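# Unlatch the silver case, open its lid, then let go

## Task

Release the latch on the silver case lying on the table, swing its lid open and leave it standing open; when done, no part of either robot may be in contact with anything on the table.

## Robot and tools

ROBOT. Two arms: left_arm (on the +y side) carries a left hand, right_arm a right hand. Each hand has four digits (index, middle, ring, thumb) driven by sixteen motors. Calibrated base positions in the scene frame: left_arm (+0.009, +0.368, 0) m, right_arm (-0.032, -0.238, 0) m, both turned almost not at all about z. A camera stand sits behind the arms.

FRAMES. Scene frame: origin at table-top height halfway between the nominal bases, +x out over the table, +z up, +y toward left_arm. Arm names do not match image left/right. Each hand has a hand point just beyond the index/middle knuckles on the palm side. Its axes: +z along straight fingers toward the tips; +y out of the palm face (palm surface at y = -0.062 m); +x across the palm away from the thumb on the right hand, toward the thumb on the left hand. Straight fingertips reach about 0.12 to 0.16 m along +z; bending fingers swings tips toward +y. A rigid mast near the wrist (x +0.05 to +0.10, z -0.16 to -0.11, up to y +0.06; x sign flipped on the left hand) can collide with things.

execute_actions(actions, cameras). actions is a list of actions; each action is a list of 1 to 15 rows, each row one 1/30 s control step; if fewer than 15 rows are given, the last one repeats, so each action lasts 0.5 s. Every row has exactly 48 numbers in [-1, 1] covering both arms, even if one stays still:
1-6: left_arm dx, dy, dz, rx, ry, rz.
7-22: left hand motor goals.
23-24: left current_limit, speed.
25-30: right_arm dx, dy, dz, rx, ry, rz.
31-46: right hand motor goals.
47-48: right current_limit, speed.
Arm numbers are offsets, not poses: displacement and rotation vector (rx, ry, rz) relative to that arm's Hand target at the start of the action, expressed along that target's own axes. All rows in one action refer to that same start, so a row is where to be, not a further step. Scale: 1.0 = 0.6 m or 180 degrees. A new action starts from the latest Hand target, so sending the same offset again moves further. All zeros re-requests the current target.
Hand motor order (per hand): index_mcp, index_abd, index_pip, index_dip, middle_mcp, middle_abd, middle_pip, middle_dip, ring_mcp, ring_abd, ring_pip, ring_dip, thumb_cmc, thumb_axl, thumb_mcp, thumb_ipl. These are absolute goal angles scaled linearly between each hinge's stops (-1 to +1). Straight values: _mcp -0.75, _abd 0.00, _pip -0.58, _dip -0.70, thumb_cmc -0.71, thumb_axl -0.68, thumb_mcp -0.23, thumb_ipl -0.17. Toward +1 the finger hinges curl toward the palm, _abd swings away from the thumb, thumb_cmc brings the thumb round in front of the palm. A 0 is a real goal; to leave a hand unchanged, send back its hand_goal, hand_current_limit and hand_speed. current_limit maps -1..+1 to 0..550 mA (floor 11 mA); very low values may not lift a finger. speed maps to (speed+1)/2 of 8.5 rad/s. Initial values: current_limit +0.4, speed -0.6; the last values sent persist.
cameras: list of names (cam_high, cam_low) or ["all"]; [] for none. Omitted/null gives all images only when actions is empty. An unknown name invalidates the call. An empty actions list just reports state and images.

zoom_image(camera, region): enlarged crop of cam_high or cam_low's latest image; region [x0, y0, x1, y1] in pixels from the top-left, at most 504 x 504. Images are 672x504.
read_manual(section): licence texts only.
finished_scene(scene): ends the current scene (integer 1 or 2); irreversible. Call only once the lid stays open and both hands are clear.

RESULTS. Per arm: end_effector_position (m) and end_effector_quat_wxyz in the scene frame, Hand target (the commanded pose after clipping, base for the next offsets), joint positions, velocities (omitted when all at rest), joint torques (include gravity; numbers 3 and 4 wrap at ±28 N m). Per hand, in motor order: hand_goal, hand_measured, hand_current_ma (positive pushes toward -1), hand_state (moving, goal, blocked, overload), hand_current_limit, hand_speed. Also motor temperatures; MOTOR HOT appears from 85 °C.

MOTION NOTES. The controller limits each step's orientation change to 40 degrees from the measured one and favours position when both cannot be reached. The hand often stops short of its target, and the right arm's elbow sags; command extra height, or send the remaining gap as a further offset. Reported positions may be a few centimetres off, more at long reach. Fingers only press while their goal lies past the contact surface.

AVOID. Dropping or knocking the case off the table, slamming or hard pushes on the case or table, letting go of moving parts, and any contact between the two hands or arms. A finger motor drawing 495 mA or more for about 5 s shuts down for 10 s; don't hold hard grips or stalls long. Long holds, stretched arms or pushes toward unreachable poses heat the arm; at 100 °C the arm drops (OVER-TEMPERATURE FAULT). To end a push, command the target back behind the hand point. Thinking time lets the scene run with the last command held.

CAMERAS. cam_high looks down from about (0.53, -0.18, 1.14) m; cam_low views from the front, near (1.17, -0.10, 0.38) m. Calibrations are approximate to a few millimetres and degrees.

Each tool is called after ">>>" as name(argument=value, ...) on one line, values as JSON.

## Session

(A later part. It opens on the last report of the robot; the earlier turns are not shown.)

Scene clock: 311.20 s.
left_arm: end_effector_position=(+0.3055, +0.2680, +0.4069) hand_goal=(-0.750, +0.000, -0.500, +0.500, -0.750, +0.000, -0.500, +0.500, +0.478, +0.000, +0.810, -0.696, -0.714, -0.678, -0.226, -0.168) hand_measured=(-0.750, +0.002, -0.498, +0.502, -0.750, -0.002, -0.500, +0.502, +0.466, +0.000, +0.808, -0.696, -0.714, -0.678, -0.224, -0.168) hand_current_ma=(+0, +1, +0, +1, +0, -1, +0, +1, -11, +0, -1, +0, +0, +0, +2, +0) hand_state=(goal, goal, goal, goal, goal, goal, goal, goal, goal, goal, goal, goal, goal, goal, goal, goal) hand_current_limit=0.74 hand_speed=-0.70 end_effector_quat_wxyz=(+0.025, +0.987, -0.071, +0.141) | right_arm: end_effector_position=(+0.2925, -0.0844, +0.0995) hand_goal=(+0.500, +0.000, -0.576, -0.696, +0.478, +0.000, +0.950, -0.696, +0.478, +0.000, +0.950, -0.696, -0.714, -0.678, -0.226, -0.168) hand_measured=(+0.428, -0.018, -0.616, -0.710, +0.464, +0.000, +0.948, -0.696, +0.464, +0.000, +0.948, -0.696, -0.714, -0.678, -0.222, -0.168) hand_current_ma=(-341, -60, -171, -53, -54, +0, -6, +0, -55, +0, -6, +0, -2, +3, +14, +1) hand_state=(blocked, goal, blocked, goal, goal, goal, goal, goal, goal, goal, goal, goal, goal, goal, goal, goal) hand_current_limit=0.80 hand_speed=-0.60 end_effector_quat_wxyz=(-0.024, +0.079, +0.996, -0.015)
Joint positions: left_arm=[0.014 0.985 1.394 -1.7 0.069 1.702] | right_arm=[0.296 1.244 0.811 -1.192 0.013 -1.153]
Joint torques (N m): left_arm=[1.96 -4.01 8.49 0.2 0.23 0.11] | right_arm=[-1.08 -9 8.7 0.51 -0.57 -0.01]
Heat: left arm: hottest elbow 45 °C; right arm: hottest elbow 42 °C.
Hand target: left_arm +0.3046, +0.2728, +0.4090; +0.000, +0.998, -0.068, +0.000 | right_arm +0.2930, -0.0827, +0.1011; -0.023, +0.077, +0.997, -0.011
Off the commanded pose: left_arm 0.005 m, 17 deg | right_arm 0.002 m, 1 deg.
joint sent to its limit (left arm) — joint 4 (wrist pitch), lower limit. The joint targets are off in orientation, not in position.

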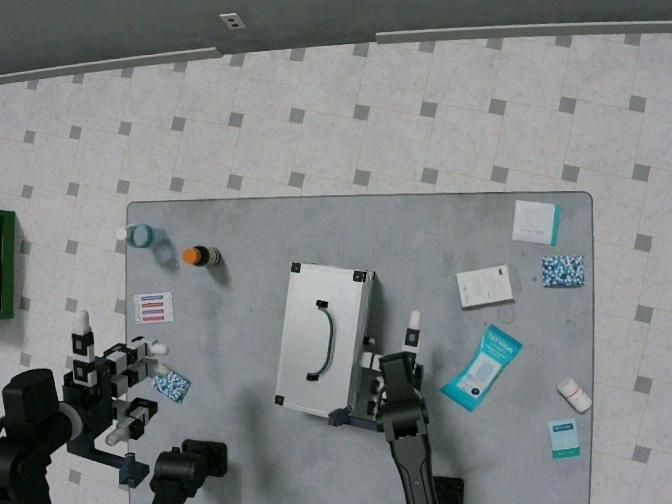

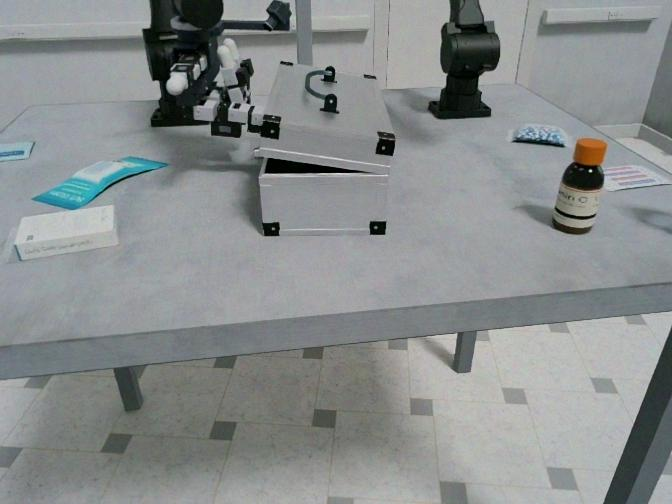

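>>> execute_actions(actions=[[[0,0,0,0,0,0,-0.75,0,-0.5,0.5,-0.75,0,-0.5,0.5,0.479,0,0.81,-0.696,-0.714,-0.678,-0.226,-0.168,0.74,-0.7,0,0.01,-0.035,0,0,0,0.5,0,-0.576,-0.696,0.479,0,0.95,-0.696,0.479,0,0.95,-0.696,-0.714,-0.678,-0.226,-0.168,0.9,-0.6]],[[0,0,0,0,0,0,-0.75,0,-0.5,0.5,-0.75,0,-0.5,0.5,0.479,0,0.81,-0.696,-0.714,-0.678,-0.226,-0.168,0.74,-0.7,0,0.008,-0.025,0,0,0,0.5,0,-0.576,-0.696,0.479,0,0.95,-0.696,0.479,0,0.95,-0.696,-0.714,-0.678,-0.226,-0.168,0.9,-0.6]]], cameras=["cam_low"])

Scene clock: 316.80 s.
left_arm: end_effector_position=(+0.3048, +0.2680, +0.4066) hand_goal=(-0.750, +0.000, -0.500, +0.500, -0.750, +0.000, -0.500, +0.500, +0.478, +0.000, +0.810, -0.696, -0.714, -0.678, -0.226, -0.168) hand_measured=(-0.750, +0.002, -0.498, +0.502, -0.750, -0.002, -0.500, +0.502, +0.466, +0.000, +0.808, -0.696, -0.714, -0.678, -0.224, -0.168) hand_current_ma=(+0, +1, +0, +1, +0, -1, +0, +1, -11, +0, -1, +0, +0, +0, +2, +0) hand_state=(goal, goal, goal, goal, goal, goal, goal, goal, goal, goal, goal, goal, goal, goal, goal, goal) hand_current_limit=0.74 hand_speed=-0.70 end_effector_quat_wxyz=(+0.024, +0.987, -0.075, +0.141) | right_arm: end_effector_position=(+0.2793, -0.0864, +0.1031) hand_goal=(+0.500, +0.000, -0.576, -0.696, +0.478, +0.000, +0.950, -0.696, +0.478, +0.000, +0.950, -0.696, -0.714, -0.678, -0.226, -0.168) hand_measured=(+0.420, -0.048, -0.622, -0.712, +0.464, +0.000, +0.948, -0.696, +0.464, +0.000, +0.948, -0.696, -0.714, -0.678, -0.222, -0.168) hand_current_ma=(-388, -183, -201, -68, -54, +0, -6, +0, -55, +0, -6, +0, -2, +3, +14, +1) hand_state=(blocked, blocked, blocked, goal, goal, goal, goal, goal, goal, goal, goal, goal, goal, goal, goal, goal) hand_current_limit=0.90 hand_speed=-0.60 end_effector_quat_wxyz=(-0.057, +0.096, +0.993, -0.029)
Joint positions: left_arm=[0.014 0.985 1.394 -1.7 0.068 1.711] | right_arm=[0.308 1.244 0.829 -1.283 0.013 -1.106]
Joint torques (N m): left_arm=[1.85 -3.9 8.68 0.2 0.09 0.08] | right_arm=[0.44 -11.34 13.2 -0.27 -0.65 -0.19]
Heat: left arm: hottest elbow 44 °C; right arm: hottest elbow 42 °C.
Hand target: left_arm +0.3046, +0.2728, +0.4090; +0.000, +0.998, -0.068, +0.000 | right_arm +0.2965, -0.0713, +0.1369; -0.023, +0.077, +0.997, -0.011
Off the commanded pose: left_arm 0.005 m, 17 deg | right_arm 0.041 m, 5 deg.
joint sent to its limit (left arm) — joint 4 (wrist pitch), lower limit. The joint targets are off in orientation, not in position.
Images, in order (width x height): cam_low 672x504.

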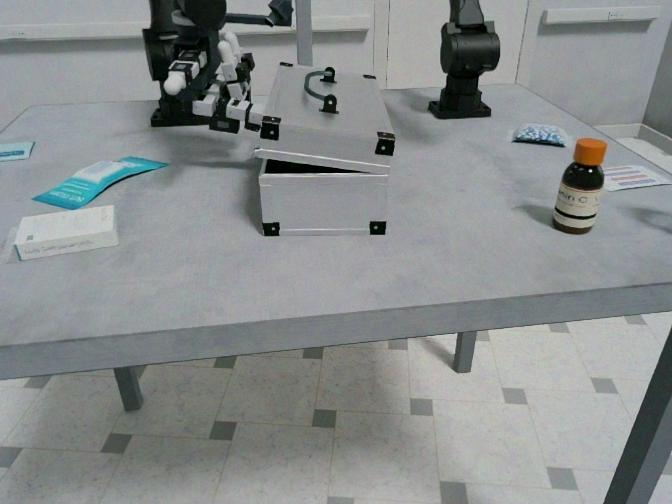

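>>> zoom_image(camera="cam_low", region=[130, 20, 420, 240])

Scaled by 1.738.

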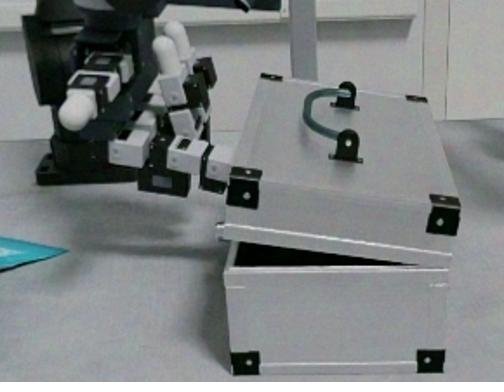

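>>> execute_actions(actions=[[[0,0,0,0,0,0,-0.75,0,-0.5,0.5,-0.75,0,-0.5,0.5,0.479,0,0.81,-0.696,-0.714,-0.678,-0.226,-0.168,0.74,-0.7,0,0,0,0,0,0,0.5,0,-0.576,-0.696,0.479,0,0.95,-0.696,0.479,0,0.95,-0.696,-0.714,-0.678,-0.226,-0.168,0.9,-0.6]]], cameras=["cam_high"])

Scene clock: 325.07 s.
left_arm: end_effector_position=(+0.3048, +0.2680, +0.4066) hand_goal=(-0.750, +0.000, -0.500, +0.500, -0.750, +0.000, -0.500, +0.500, +0.478, +0.000, +0.810, -0.696, -0.714, -0.678, -0.226, -0.168) hand_measured=(-0.750, +0.002, -0.498, +0.502, -0.750, -0.002, -0.500, +0.502, +0.466, +0.000, +0.808, -0.696, -0.714, -0.678, -0.224, -0.168) hand_current_ma=(+0, +1, +0, +1, +0, -1, +0, +1, -11, +0, -1, +0, +0, +0, +2, +0) hand_state=(goal, goal, goal, goal, goal, goal, goal, goal, goal, goal, goal, goal, goal, goal, goal, goal) hand_current_limit=0.74 hand_speed=-0.70 end_effector_quat_wxyz=(+0.024, +0.987, -0.075, +0.141) | right_arm: end_effector_position=(+0.2793, -0.0863, +0.1031) hand_goal=(+0.500, +0.000, -0.576, -0.696, +0.478, +0.000, +0.950, -0.696, +0.478, +0.000, +0.950, -0.696, -0.714, -0.678, -0.226, -0.168) hand_measured=(+0.420, -0.048, -0.622, -0.712, +0.464, +0.000, +0.948, -0.696, +0.464, +0.000, +0.948, -0.696, -0.714, -0.678, -0.222, -0.168) hand_current_ma=(-388, -183, -201, -68, -54, +0, -6, +0, -55, +0, -6, +0, -2, +3, +14, +1) hand_state=(blocked, blocked, blocked, goal, goal, goal, goal, goal, goal, goal, goal, goal, goal, goal, goal, goal) hand_current_limit=0.90 hand_speed=-0.60 end_effector_quat_wxyz=(-0.057, +0.096, +0.993, -0.029)
Joint positions: left_arm=[0.014 0.985 1.394 -1.7 0.068 1.711] | right_arm=[0.309 1.244 0.829 -1.283 0.013 -1.106]
Joint torques (N m): left_arm=[1.85 -3.84 8.68 0.2 0.09 0.08] | right_arm=[0.67 -11.28 13.12 -0.21 -0.64 -0.21]
Heat: left arm: hottest elbow 44 °C; right arm: hottest elbow 44 °C.
Hand target: left_arm +0.3046, +0.2728, +0.4090; +0.000, +0.998, -0.068, +0.000 | right_arm +0.2964, -0.0712, +0.1369; -0.023, +0.077, +0.997, -0.011
Off the commanded pose: left_arm 0.005 m, 17 deg | right_arm 0.041 m, 5 deg.
joint sent to its limit (left arm) — joint 4 (wrist pitch), lower limit. The joint targets are off in orientation, not in position.
Images, in order (width x height): cam_high 672x504.

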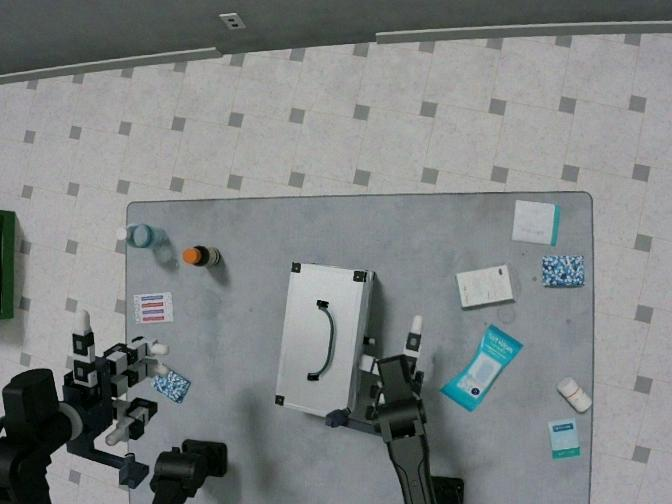

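>>> zoom_image(camera="cam_high", region=[270, 300, 450, 450])

Scaled by 2.800.

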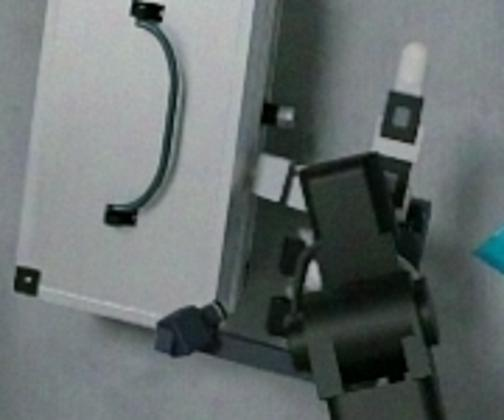

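>>> execute_actions(actions=[[[0,0,0,0,0,0,-0.75,0,-0.5,0.5,-0.75,0,-0.5,0.5,0.479,0,0.81,-0.696,-0.714,-0.678,-0.226,-0.168,0.74,-0.7,-0.015,0,-0.02,0,0,0,0.52,0,-0.576,-0.696,0.479,0,0.95,-0.696,0.479,0,0.95,-0.696,-0.714,-0.678,-0.226,-0.168,0.9,-0.6]]], cameras=["cam_low"])

Scene clock: 343.87 s.
left_arm: end_effector_position=(+0.3048, +0.2680, +0.4066) hand_goal=(-0.750, +0.000, -0.500, +0.500, -0.750, +0.000, -0.500, +0.500, +0.478, +0.000, +0.810, -0.696, -0.714, -0.678, -0.226, -0.168) hand_measured=(-0.750, +0.002, -0.498, +0.502, -0.750, -0.002, -0.500, +0.502, +0.466, +0.000, +0.808, -0.696, -0.714, -0.678, -0.224, -0.168) hand_current_ma=(+0, +1, +0, +1, +0, -1, +0, +1, -11, +0, -1, +0, +0, +0, +2, +0) hand_state=(goal, goal, goal, goal, goal, goal, goal, goal, goal, goal, goal, goal, goal, goal, goal, goal) hand_current_limit=0.74 hand_speed=-0.70 end_effector_quat_wxyz=(+0.024, +0.987, -0.075, +0.141) | right_arm: end_effector_position=(+0.2836, -0.0844, +0.1157) hand_goal=(+0.520, +0.000, -0.576, -0.696, +0.478, +0.000, +0.950, -0.696, +0.478, +0.000, +0.950, -0.696, -0.714, -0.678, -0.226, -0.168) hand_measured=(+0.420, -0.034, -0.628, -0.716, +0.464, +0.000, +0.948, -0.696, +0.464, +0.000, +0.948, -0.696, -0.714, -0.678, -0.222, -0.168) hand_current_ma=(-492, -123, -222, -83, -54, +0, -6, +0, -55, +0, -6, +0, -2, +3, +14, +1) hand_state=(blocked, blocked, blocked, blocked, goal, goal, goal, goal, goal, goal, goal, goal, goal, goal, goal, goal) hand_current_limit=0.90 hand_speed=-0.60 end_effector_quat_wxyz=(-0.057, +0.091, +0.994, -0.029)
Joint positions: left_arm=[0.014 0.985 1.394 -1.7 0.068 1.711] | right_arm=[0.309 1.244 0.864 -1.318 0.013 -1.116]
Joint torques (N m): left_arm=[1.85 -3.84 8.68 0.2 0.09 0.08] | right_arm=[-0.21 -10.05 13.9 -0.12 -0.61 -0.23]
Motor temperatures (°C): left_arm=[28 35 42 29 33 29] | right_arm=[28 31 46 27 31 30]
Heat: left arm: hottest elbow 42 °C; right arm: hottest elbow 46 °C.
Hand target: left_arm +0.3046, +0.2728, +0.4090; +0.000, +0.998, -0.068, +0.000 | right_arm +0.3058, -0.0725, +0.1484; -0.024, +0.077, +0.997, -0.011
Off the commanded pose: left_arm 0.005 m, 17 deg | right_arm 0.041 m, 5 deg.
joint sent to its limit (left arm) — joint 4 (wrist pitch), lower limit. The joint targets are off in orientation, not in position.
Images, in order (width x height): cam_low 672x504.

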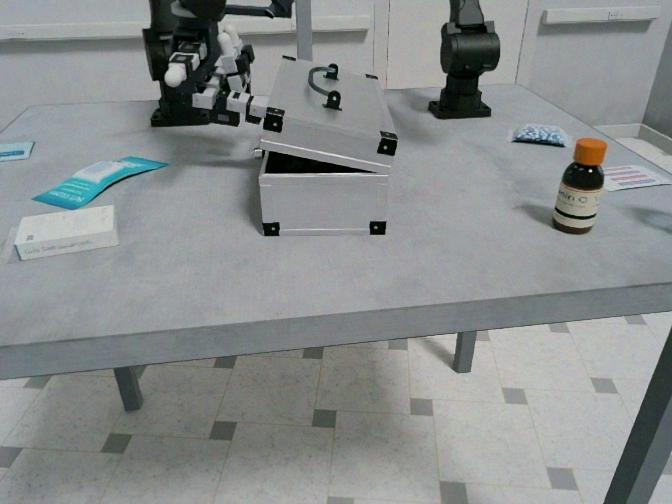

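>>> execute_actions(actions=[[[0,0,0,0,0,0,-0.75,0,-0.5,0.5,-0.75,0,-0.5,0.5,0.479,0,0.81,-0.696,-0.714,-0.678,-0.226,-0.168,0.74,-0.7,0,0,-0.02,0,0,0,0.49,0,-0.576,-0.696,0.479,0,0.95,-0.696,0.479,0,0.95,-0.696,-0.714,-0.678,-0.226,-0.168,0.9,-0.6]],[[0,0,0,0,0,0,-0.75,0,-0.5,0.5,-0.75,0,-0.5,0.5,0.479,0,0.81,-0.696,-0.714,-0.678,-0.226,-0.168,0.74,-0.7,0,0.01,-0.02,0,0,0,0.49,0,-0.576,-0.696,0.479,0,0.95,-0.696,0.479,0,0.95,-0.696,-0.714,-0.678,-0.226,-0.168,0.9,-0.6]]], cameras=["cam_low"])

Scene clock: 348.50 s.
left_arm: end_effector_position=(+0.3048, +0.2680, +0.4066) hand_goal=(-0.750, +0.000, -0.500, +0.500, -0.750, +0.000, -0.500, +0.500, +0.478, +0.000, +0.810, -0.696, -0.714, -0.678, -0.226, -0.168) hand_measured=(-0.750, +0.002, -0.498, +0.502, -0.750, -0.002, -0.500, +0.502, +0.466, +0.000, +0.808, -0.696, -0.714, -0.678, -0.224, -0.168) hand_current_ma=(+0, +1, +0, +1, +0, -1, +0, +1, -11, +0, -1, +0, +0, +0, +2, +0) hand_state=(goal, goal, goal, goal, goal, goal, goal, goal, goal, goal, goal, goal, goal, goal, goal, goal) hand_current_limit=0.74 hand_speed=-0.70 end_effector_quat_wxyz=(+0.024, +0.987, -0.075, +0.141) | right_arm: end_effector_position=(+0.2855, -0.0800, +0.1353) hand_goal=(+0.490, +0.000, -0.576, -0.696, +0.478, +0.000, +0.950, -0.696, +0.478, +0.000, +0.950, -0.696, -0.714, -0.678, -0.226, -0.168) hand_measured=(+0.402, -0.028, -0.630, -0.718, +0.464, +0.000, +0.948, -0.696, +0.464, +0.000, +0.948, -0.696, -0.714, -0.678, -0.222, -0.168) hand_current_ma=(-431, -103, -232, -92, -54, +0, -6, +0, -55, +0, -6, +0, -2, +3, +14, +1) hand_state=(blocked, blocked, blocked, blocked, goal, goal, goal, goal, goal, goal, goal, goal, goal, goal, goal, goal) hand_current_limit=0.90 hand_speed=-0.60 end_effector_quat_wxyz=(-0.064, +0.084, +0.994, -0.031)
Joint positions: left_arm=[0.014 0.985 1.394 -1.7 0.068 1.711] | right_arm=[0.318 1.244 0.92 -1.387 0.012 -1.119]
Joint torques (N m): left_arm=[1.9 -3.9 8.68 0.2 0.09 0.08] | right_arm=[0.26 -11.11 14.17 0.02 -0.63 0]
Heat: left arm: hottest elbow 42 °C; right arm: hottest elbow 47 °C.
Hand target: left_arm +0.3046, +0.2728, +0.4090; +0.000, +0.998, -0.068, +0.000 | right_arm +0.3080, -0.0662, +0.1722; -0.023, +0.077, +0.997, -0.011
Off the commanded pose: left_arm 0.005 m, 17 deg | right_arm 0.046 m, 5 deg.
joint sent to its limit (left arm) — joint 4 (wrist pitch), lower limit. The joint targets are off in orientation, not in position.
Images, in order (width x height): cam_low 672x504.

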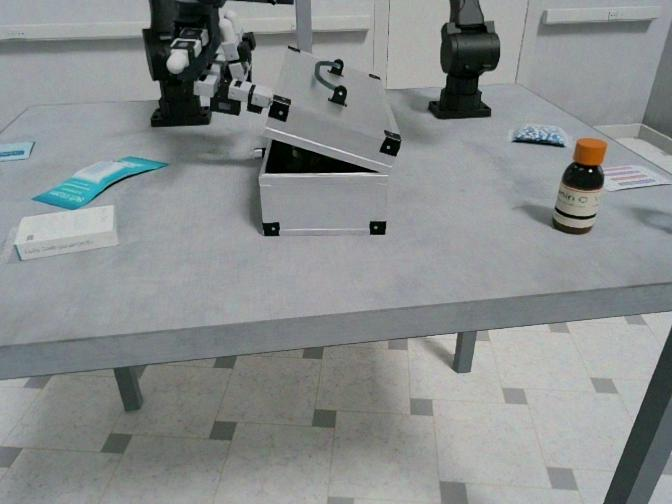

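>>> execute_actions(actions=[[[0,0,0,0,0,0,-0.75,0,-0.5,0.5,-0.75,0,-0.5,0.5,0.479,0,0.81,-0.696,-0.714,-0.678,-0.226,-0.168,0.74,-0.7,-0.01,0.02,-0.02,0,0,0,0.48,0,-0.576,-0.696,0.479,0,0.95,-0.696,0.479,0,0.95,-0.696,-0.714,-0.678,-0.226,-0.168,0.9,-0.6]],[[0,0,0,0,0,0,-0.75,0,-0.5,0.5,-0.75,0,-0.5,0.5,0.479,0,0.81,-0.696,-0.714,-0.678,-0.226,-0.168,0.74,-0.7,0,0.02,-0.02,0,0,0,0.48,0,-0.576,-0.696,0.479,0,0.95,-0.696,0.479,0,0.95,-0.696,-0.714,-0.678,-0.226,-0.168,0.9,-0.6]]], cameras=["cam_low"])

Scene clock: 354.93 s.
left_arm: end_effector_position=(+0.3048, +0.2680, +0.4066) hand_goal=(-0.750, +0.000, -0.500, +0.500, -0.750, +0.000, -0.500, +0.500, +0.478, +0.000, +0.810, -0.696, -0.714, -0.678, -0.226, -0.168) hand_measured=(-0.750, +0.002, -0.498, +0.502, -0.750, -0.002, -0.500, +0.502, +0.466, +0.000, +0.808, -0.696, -0.714, -0.678, -0.224, -0.168) hand_current_ma=(+0, +1, +0, +1, +0, -1, +0, +1, -11, +0, -1, +0, +0, +0, +2, +0) hand_state=(goal, goal, goal, goal, goal, goal, goal, goal, goal, goal, goal, goal, goal, goal, goal, goal) hand_current_limit=0.74 hand_speed=-0.70 end_effector_quat_wxyz=(+0.024, +0.987, -0.075, +0.141) | right_arm: end_effector_position=(+0.2959, -0.0576, +0.1704) hand_goal=(+0.480, +0.000, -0.576, -0.696, +0.478, +0.000, +0.950, -0.696, +0.478, +0.000, +0.950, -0.696, -0.714, -0.678, -0.226, -0.168) hand_measured=(+0.396, +0.008, -0.630, -0.718, +0.464, +0.000, +0.948, -0.696, +0.464, +0.000, +0.948, -0.696, -0.714, -0.678, -0.222, -0.168) hand_current_ma=(-409, +28, -232, -92, -54, +0, -6, +0, -55, +0, -6, +0, -2, +3, +14, +1) hand_state=(blocked, goal, blocked, blocked, goal, goal, goal, goal, goal, goal, goal, goal, goal, goal, goal, goal) hand_current_limit=0.90 hand_speed=-0.60 end_effector_quat_wxyz=(-0.048, +0.077, +0.995, -0.027)
Joint positions: left_arm=[0.014 0.985 1.394 -1.7 0.068 1.711] | right_arm=[0.375 1.244 1.014 -1.45 0.01 -1.078]
Joint torques (N m): left_arm=[1.9 -3.9 8.68 0.18 0.09 0.08] | right_arm=[0.03 -8.29 14.34 0.43 -0.66 0.14]
Heat: left arm: hottest elbow 42 °C; right arm: hottest elbow 48 °C.
Hand target: left_arm +0.3046, +0.2728, +0.4090; +0.000, +0.998, -0.068, +0.000 | right_arm +0.3187, -0.0429, +0.1952; -0.024, +0.077, +0.997, -0.011
Off the commanded pose: left_arm 0.005 m, 17 deg | right_arm 0.037 m, 3 deg.
joint sent to its limit (left arm) — joint 4 (wrist pitch), lower limit. The joint targets are off in orientation, not in position.
Images, in order (width x height): cam_low 672x504.

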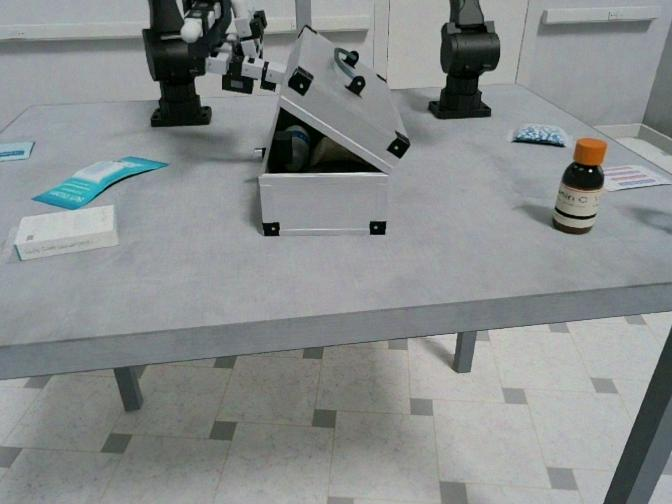

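>>> execute_actions(actions=[[[0,0,0,0,0,0,-0.75,0,-0.5,0.5,-0.75,0,-0.5,0.5,0.479,0,0.81,-0.696,-0.714,-0.678,-0.226,-0.168,0.74,-0.7,0,0.03,-0.015,0,0,0,0.47,0,-0.576,-0.696,0.479,0,0.95,-0.696,0.479,0,0.95,-0.696,-0.714,-0.678,-0.226,-0.168,0.9,-0.6]],[[0,0,0,0,0,0,-0.75,0,-0.5,0.5,-0.75,0,-0.5,0.5,0.479,0,0.81,-0.696,-0.714,-0.678,-0.226,-0.168,0.74,-0.7,0,0.035,-0.015,0,0,0,0.45,0,-0.576,-0.696,0.479,0,0.95,-0.696,0.479,0,0.95,-0.696,-0.714,-0.678,-0.226,-0.168,0.9,-0.6]]], cameras=["cam_low"])

Scene clock: 358.63 s.
left_arm: end_effector_position=(+0.3048, +0.2680, +0.4066) hand_goal=(-0.750, +0.000, -0.500, +0.500, -0.750, +0.000, -0.500, +0.500, +0.478, +0.000, +0.810, -0.696, -0.714, -0.678, -0.226, -0.168) hand_measured=(-0.750, +0.002, -0.498, +0.502, -0.750, -0.002, -0.500, +0.502, +0.466, +0.000, +0.808, -0.696, -0.714, -0.678, -0.224, -0.168) hand_current_ma=(+0, +1, +0, +1, +0, -1, +0, +1, -11, +0, -1, +0, +0, +0, +2, +0) hand_state=(goal, goal, goal, goal, goal, goal, goal, goal, goal, goal, goal, goal, goal, goal, goal, goal) hand_current_limit=0.74 hand_speed=-0.70 end_effector_quat_wxyz=(+0.024, +0.987, -0.075, +0.141) | right_arm: end_effector_position=(+0.3068, -0.0172, +0.1921) hand_goal=(+0.450, +0.000, -0.576, -0.696, +0.478, +0.000, +0.950, -0.696, +0.478, +0.000, +0.950, -0.696, -0.714, -0.678, -0.226, -0.168) hand_measured=(+0.396, +0.008, -0.612, -0.704, +0.464, +0.000, +0.948, -0.696, +0.464, +0.000, +0.948, -0.696, -0.714, -0.678, -0.222, -0.168) hand_current_ma=(-255, +26, -148, -26, -54, +0, -6, +0, -55, +0, -6, +0, -2, +3, +14, +1) hand_state=(blocked, goal, blocked, goal, goal, goal, goal, goal, goal, goal, goal, goal, goal, goal, goal, goal) hand_current_limit=0.90 hand_speed=-0.60 end_effector_quat_wxyz=(-0.041, +0.075, +0.996, -0.023)
Joint positions: left_arm=[0.014 0.985 1.394 -1.7 0.068 1.711] | right_arm=[0.472 1.289 1.109 -1.484 0 -0.985]
Joint torques (N m): left_arm=[1.85 -3.9 8.68 0.2 0.1 0.08] | right_arm=[-0.44 -8.88 14.19 0.23 -0.37 0.14]
Heat: left arm: hottest elbow 42 °C; right arm: hottest elbow 49 °C.
Hand target: left_arm +0.3046, +0.2728, +0.4090; +0.000, +0.998, -0.068, +0.000 | right_arm +0.3257, -0.0041, +0.2123; -0.023, +0.077, +0.997, -0.011
Off the commanded pose: left_arm 0.005 m, 17 deg | right_arm 0.031 m, 2 deg.
joint sent to its limit (left arm) — joint 4 (wrist pitch), lower limit. The joint targets are off in orientation, not in position.
Images, in order (width x height): cam_low 672x504.

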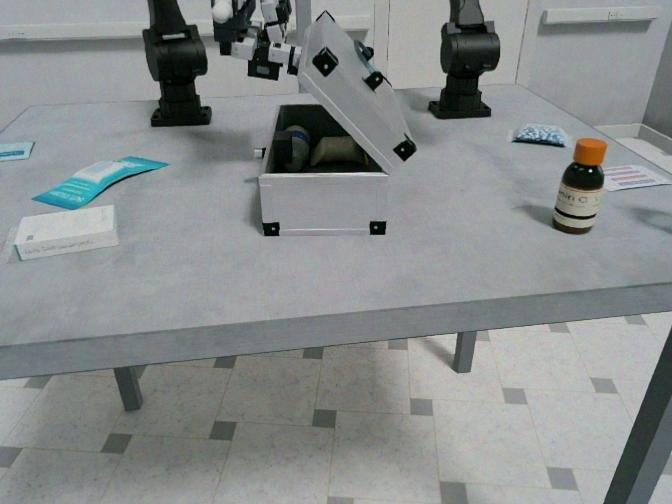

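>>> execute_actions(actions=[[[0,0,0,0,0,0,-0.75,0,-0.5,0.5,-0.75,0,-0.5,0.5,0.479,0,0.81,-0.696,-0.714,-0.678,-0.226,-0.168,0.74,-0.7,0,0.035,-0.012,0,0,0,0.45,0,-0.576,-0.696,0.479,0,0.95,-0.696,0.479,0,0.95,-0.696,-0.714,-0.678,-0.226,-0.168,0.9,-0.6]],[[0,0,0,0,0,0,-0.75,0,-0.5,0.5,-0.75,0,-0.5,0.5,0.479,0,0.81,-0.696,-0.714,-0.678,-0.226,-0.168,0.74,-0.7,0.005,0.04,-0.005,0,0,0,0.44,0,-0.576,-0.696,0.479,0,0.95,-0.696,0.479,0,0.95,-0.696,-0.714,-0.678,-0.226,-0.168,0.9,-0.6]]], cameras=["cam_low","cam_high"])

Scene clock: 362.37 s.
left_arm: end_effector_position=(+0.3048, +0.2680, +0.4066) hand_goal=(-0.750, +0.000, -0.500, +0.500, -0.750, +0.000, -0.500, +0.500, +0.478, +0.000, +0.810, -0.696, -0.714, -0.678, -0.226, -0.168) hand_measured=(-0.750, +0.002, -0.498, +0.502, -0.750, -0.002, -0.500, +0.502, +0.466, +0.000, +0.808, -0.696, -0.714, -0.678, -0.224, -0.168) hand_current_ma=(+0, +1, +0, +1, +0, -1, +0, +1, -11, +0, -1, +0, +0, +0, +2, +0) hand_state=(goal, goal, goal, goal, goal, goal, goal, goal, goal, goal, goal, goal, goal, goal, goal, goal) hand_current_limit=0.74 hand_speed=-0.70 end_effector_quat_wxyz=(+0.024, +0.987, -0.075, +0.141) | right_arm: end_effector_position=(+0.3144, +0.0274, +0.2053) hand_goal=(+0.440, +0.000, -0.576, -0.696, +0.478, +0.000, +0.950, -0.696, +0.478, +0.000, +0.950, -0.696, -0.714, -0.678, -0.226, -0.168) hand_measured=(+0.398, +0.006, -0.594, -0.702, +0.464, +0.000, +0.948, -0.696, +0.464, +0.000, +0.948, -0.696, -0.714, -0.678, -0.222, -0.168) hand_current_ma=(-188, +20, -72, -24, -54, +0, -6, +0, -55, +0, -6, +0, -2, +3, +14, +1) hand_state=(blocked, goal, goal, goal, goal, goal, goal, goal, goal, goal, goal, goal, goal, goal, goal, goal) hand_current_limit=0.90 hand_speed=-0.60 end_effector_quat_wxyz=(-0.036, +0.075, +0.996, -0.021)
Joint positions: left_arm=[0.014 0.985 1.394 -1.7 0.068 1.711] | right_arm=[0.572 1.349 1.199 -1.503 -0.007 -0.885]
Joint torques (N m): left_arm=[1.85 -3.9 8.68 0.18 0.09 0.08] | right_arm=[-0.38 -10.17 13.75 0.32 -0.31 0.15]
Heat: left arm: hottest elbow 42 °C; right arm: hottest elbow 49 °C.
Hand target: left_arm +0.3046, +0.2728, +0.4090; +0.000, +0.998, -0.068, +0.000 | right_arm +0.3301, +0.0411, +0.2214; -0.023, +0.077, +0.997, -0.011
Off the commanded pose: left_arm 0.005 m, 17 deg | right_arm 0.026 m, 2 deg.
joint sent to its limit (left arm) — joint 4 (wrist pitch), lower limit. The joint targets are off in orientation, not in position.

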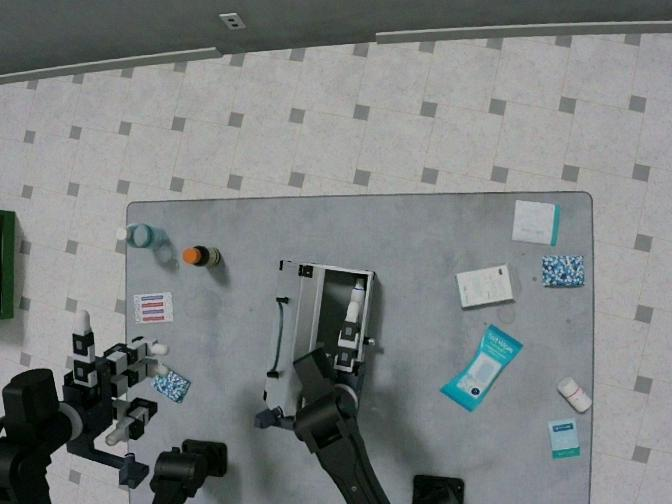

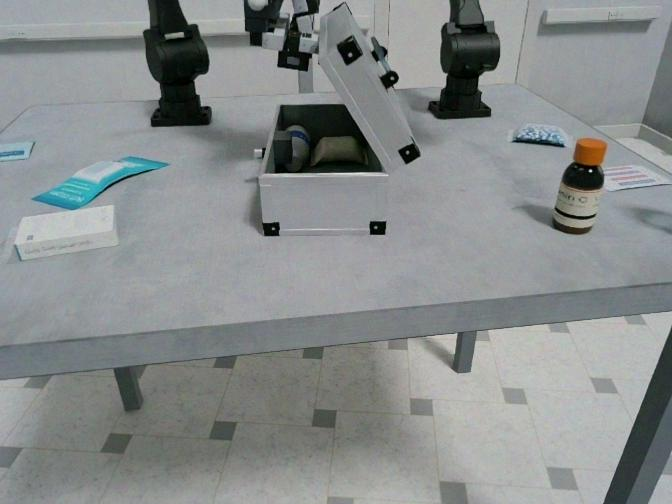

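>>> execute_actions(actions=[[[0,0,0,0,0,0,-0.75,0,-0.5,0.5,-0.75,0,-0.5,0.5,0.479,0,0.81,-0.696,-0.714,-0.678,-0.226,-0.168,0.74,-0.7,0,0.035,-0.008,0,0,0,0.44,0,-0.576,-0.696,0.479,0,0.95,-0.696,0.479,0,0.95,-0.696,-0.714,-0.678,-0.226,-0.168,0.9,-0.6]],[[0,0,0,0,0,0,-0.75,0,-0.5,0.5,-0.75,0,-0.5,0.5,0.479,0,0.81,-0.696,-0.714,-0.678,-0.226,-0.168,0.74,-0.7,0,0.03,-0.005,0,0,0,0.44,0,-0.576,-0.696,0.479,0,0.95,-0.696,0.479,0,0.95,-0.696,-0.714,-0.678,-0.226,-0.168,0.9,-0.6]]], cameras=["cam_low","cam_high"])

Scene clock: 373.53 s.
left_arm: end_effector_position=(+0.3048, +0.2680, +0.4066) hand_goal=(-0.750, +0.000, -0.500, +0.500, -0.750, +0.000, -0.500, +0.500, +0.478, +0.000, +0.810, -0.696, -0.714, -0.678, -0.226, -0.168) hand_measured=(-0.750, +0.002, -0.498, +0.502, -0.750, -0.002, -0.500, +0.502, +0.466, +0.000, +0.808, -0.696, -0.714, -0.678, -0.224, -0.168) hand_current_ma=(+0, +1, +0, +1, +0, -1, +0, +1, -11, +0, -1, +0, +0, +0, +2, +0) hand_state=(goal, goal, goal, goal, goal, goal, goal, goal, goal, goal, goal, goal, goal, goal, goal, goal) hand_current_limit=0.74 hand_speed=-0.70 end_effector_quat_wxyz=(+0.024, +0.987, -0.075, +0.141) | right_arm: end_effector_position=(+0.3238, +0.0683, +0.2196) hand_goal=(+0.440, +0.000, -0.576, -0.696, +0.478, +0.000, +0.950, -0.696, +0.478, +0.000, +0.950, -0.696, -0.714, -0.678, -0.226, -0.168) hand_measured=(+0.420, +0.004, -0.584, -0.700, +0.464, +0.000, +0.948, -0.696, +0.464, +0.000, +0.948, -0.696, -0.714, -0.678, -0.222, -0.168) hand_current_ma=(-91, +10, -31, -13, -54, +0, -6, +0, -55, +0, -6, +0, -2, +3, +14, +1) hand_state=(blocked, goal, goal, goal, goal, goal, goal, goal, goal, goal, goal, goal, goal, goal, goal, goal) hand_current_limit=0.90 hand_speed=-0.60 end_effector_quat_wxyz=(-0.030, +0.075, +0.997, -0.016)
Joint positions: left_arm=[0.014 0.985 1.394 -1.7 0.068 1.711] | right_arm=[0.647 1.413 1.297 -1.521 -0.013 -0.811]
Joint torques (N m): left_arm=[1.9 -3.9 8.68 0.2 0.09 0.08] | right_arm=[-0.38 -10.87 12.96 0.34 -0.17 0.14]
Heat: left arm: hottest elbow 41 °C; right arm: hottest elbow 49 °C.
Hand target: left_arm +0.3046, +0.2728, +0.4090; +0.000, +0.998, -0.068, +0.000 | right_arm +0.3364, +0.0797, +0.2282; -0.024, +0.077, +0.997, -0.011
Off the commanded pose: left_arm 0.005 m, 17 deg | right_arm 0.019 m, 1 deg.
joint sent to its limit (left arm) — joint 4 (wrist pitch), lower limit. The joint targets are off in orientation, not in position.

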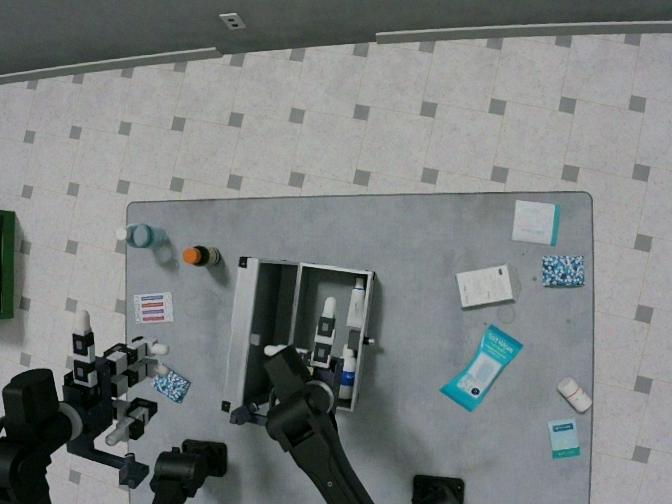

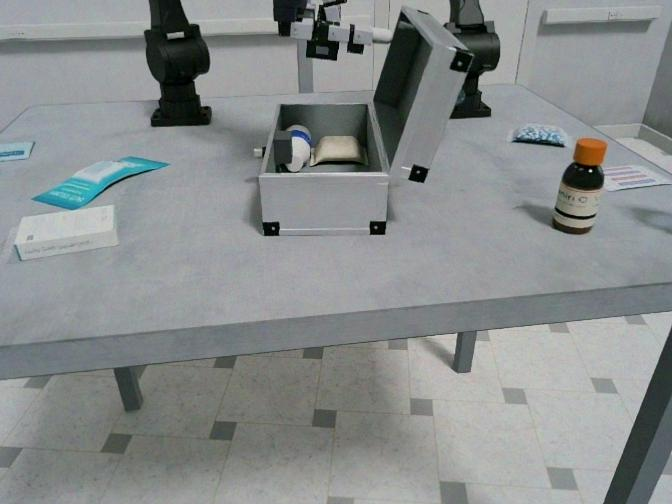

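>>> execute_actions(actions=[[[0,0,0,0,0,0,-0.75,0,-0.5,0.5,-0.75,0,-0.5,0.5,0.479,0,0.81,-0.696,-0.714,-0.678,-0.226,-0.168,0.74,-0.7,0,-0.08,-0.03,0,0,0,0.44,0,-0.576,-0.696,0.479,0,0.95,-0.696,0.479,0,0.95,-0.696,-0.714,-0.678,-0.226,-0.168,0.6,-0.6]],[[0,0,0,0,0,0,-0.75,0,-0.5,0.5,-0.75,0,-0.5,0.5,0.479,0,0.81,-0.696,-0.714,-0.678,-0.226,-0.168,0.74,-0.7,0,-0.15,-0.02,0,0,0,0.44,0,-0.576,-0.696,0.479,0,0.95,-0.696,0.479,0,0.95,-0.696,-0.714,-0.678,-0.226,-0.168,0.6,-0.6]],[[0,0,0,0,0,0,-0.75,0,-0.5,0.5,-0.75,0,-0.5,0.5,0.479,0,0.81,-0.696,-0.714,-0.678,-0.226,-0.168,0.74,-0.7,0,-0.15,0,0,0,0,0.44,0,-0.576,-0.696,0.479,0,0.95,-0.696,0.479,0,0.95,-0.696,-0.714,-0.678,-0.226,-0.168,0.6,-0.6]]], cameras=["cam_low","cam_high"])

Scene clock: 380.40 s.
left_arm: end_effector_position=(+0.3048, +0.2680, +0.4066) hand_goal=(-0.750, +0.000, -0.500, +0.500, -0.750, +0.000, -0.500, +0.500, +0.478, +0.000, +0.810, -0.696, -0.714, -0.678, -0.226, -0.168) hand_measured=(-0.750, +0.002, -0.498, +0.502, -0.750, -0.002, -0.500, +0.502, +0.466, +0.000, +0.808, -0.696, -0.714, -0.678, -0.224, -0.168) hand_current_ma=(+0, +1, +0, +1, +0, -1, +0, +1, -11, +0, -1, +0, +0, +0, +2, +0) hand_state=(goal, goal, goal, goal, goal, goal, goal, goal, goal, goal, goal, goal, goal, goal, goal, goal) hand_current_limit=0.74 hand_speed=-0.70 end_effector_quat_wxyz=(+0.024, +0.987, -0.075, +0.141) | right_arm: end_effector_position=(+0.3067, -0.1424, +0.2641) hand_goal=(+0.440, +0.000, -0.576, -0.696, +0.478, +0.000, +0.950, -0.696, +0.478, +0.000, +0.950, -0.696, -0.714, -0.678, -0.226, -0.168) hand_measured=(+0.422, +0.002, -0.584, -0.700, +0.464, +0.000, +0.948, -0.696, +0.464, +0.000, +0.948, -0.696, -0.714, -0.678, -0.222, -0.168) hand_current_ma=(-79, +8, -28, -13, -54, +0, -6, +0, -55, +0, -6, +0, +2, +3, +15, +1) hand_state=(goal, goal, goal, goal, goal, goal, goal, goal, goal, goal, goal, goal, goal, goal, goal, goal) hand_current_limit=0.60 hand_speed=-0.60 end_effector_quat_wxyz=(-0.019, +0.078, +0.997, -0.012)
Joint positions: left_arm=[0.014 0.985 1.394 -1.7 0.068 1.711] | right_arm=[0.1 1.157 1.183 -1.638 0.018 -1.35]
Joint torques (N m): left_arm=[1.85 -3.84 8.68 0.21 0.1 0.08] | right_arm=[-1.55 -8.94 9.02 0.05 -0.33 -0.09]
Heat: left arm: hottest elbow 41 °C; right arm: hottest elbow 49 °C.
Hand target: left_arm +0.3046, +0.2728, +0.4090; +0.000, +0.998, -0.068, +0.000 | right_arm +0.3029, -0.1449, +0.2640; -0.024, +0.077, +0.997, -0.011
Off the commanded pose: left_arm 0.005 m, 17 deg | right_arm 0.005 m, 1 deg.
joint sent to its limit (left arm) — joint 4 (wrist pitch), lower limit. The joint targets are off in orientation, not in position.

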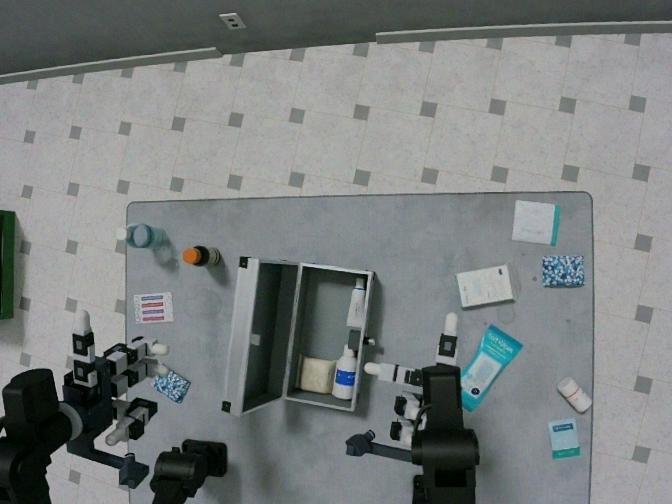

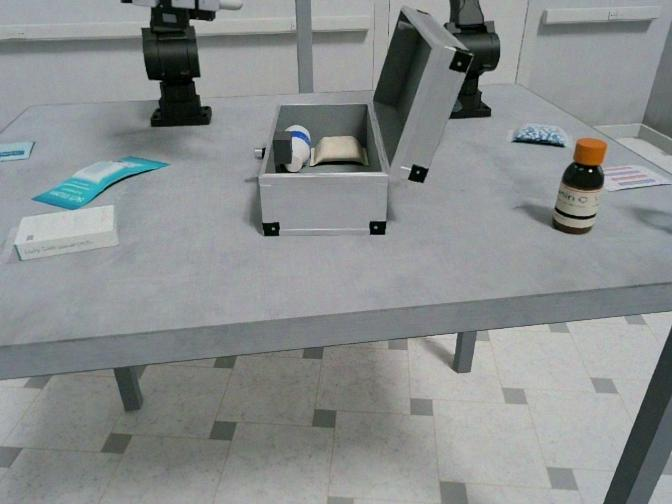

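Lid is open at its stop, and both hands are clear.

>>> finished_scene(scene=2)

The scene is finished: the task was done.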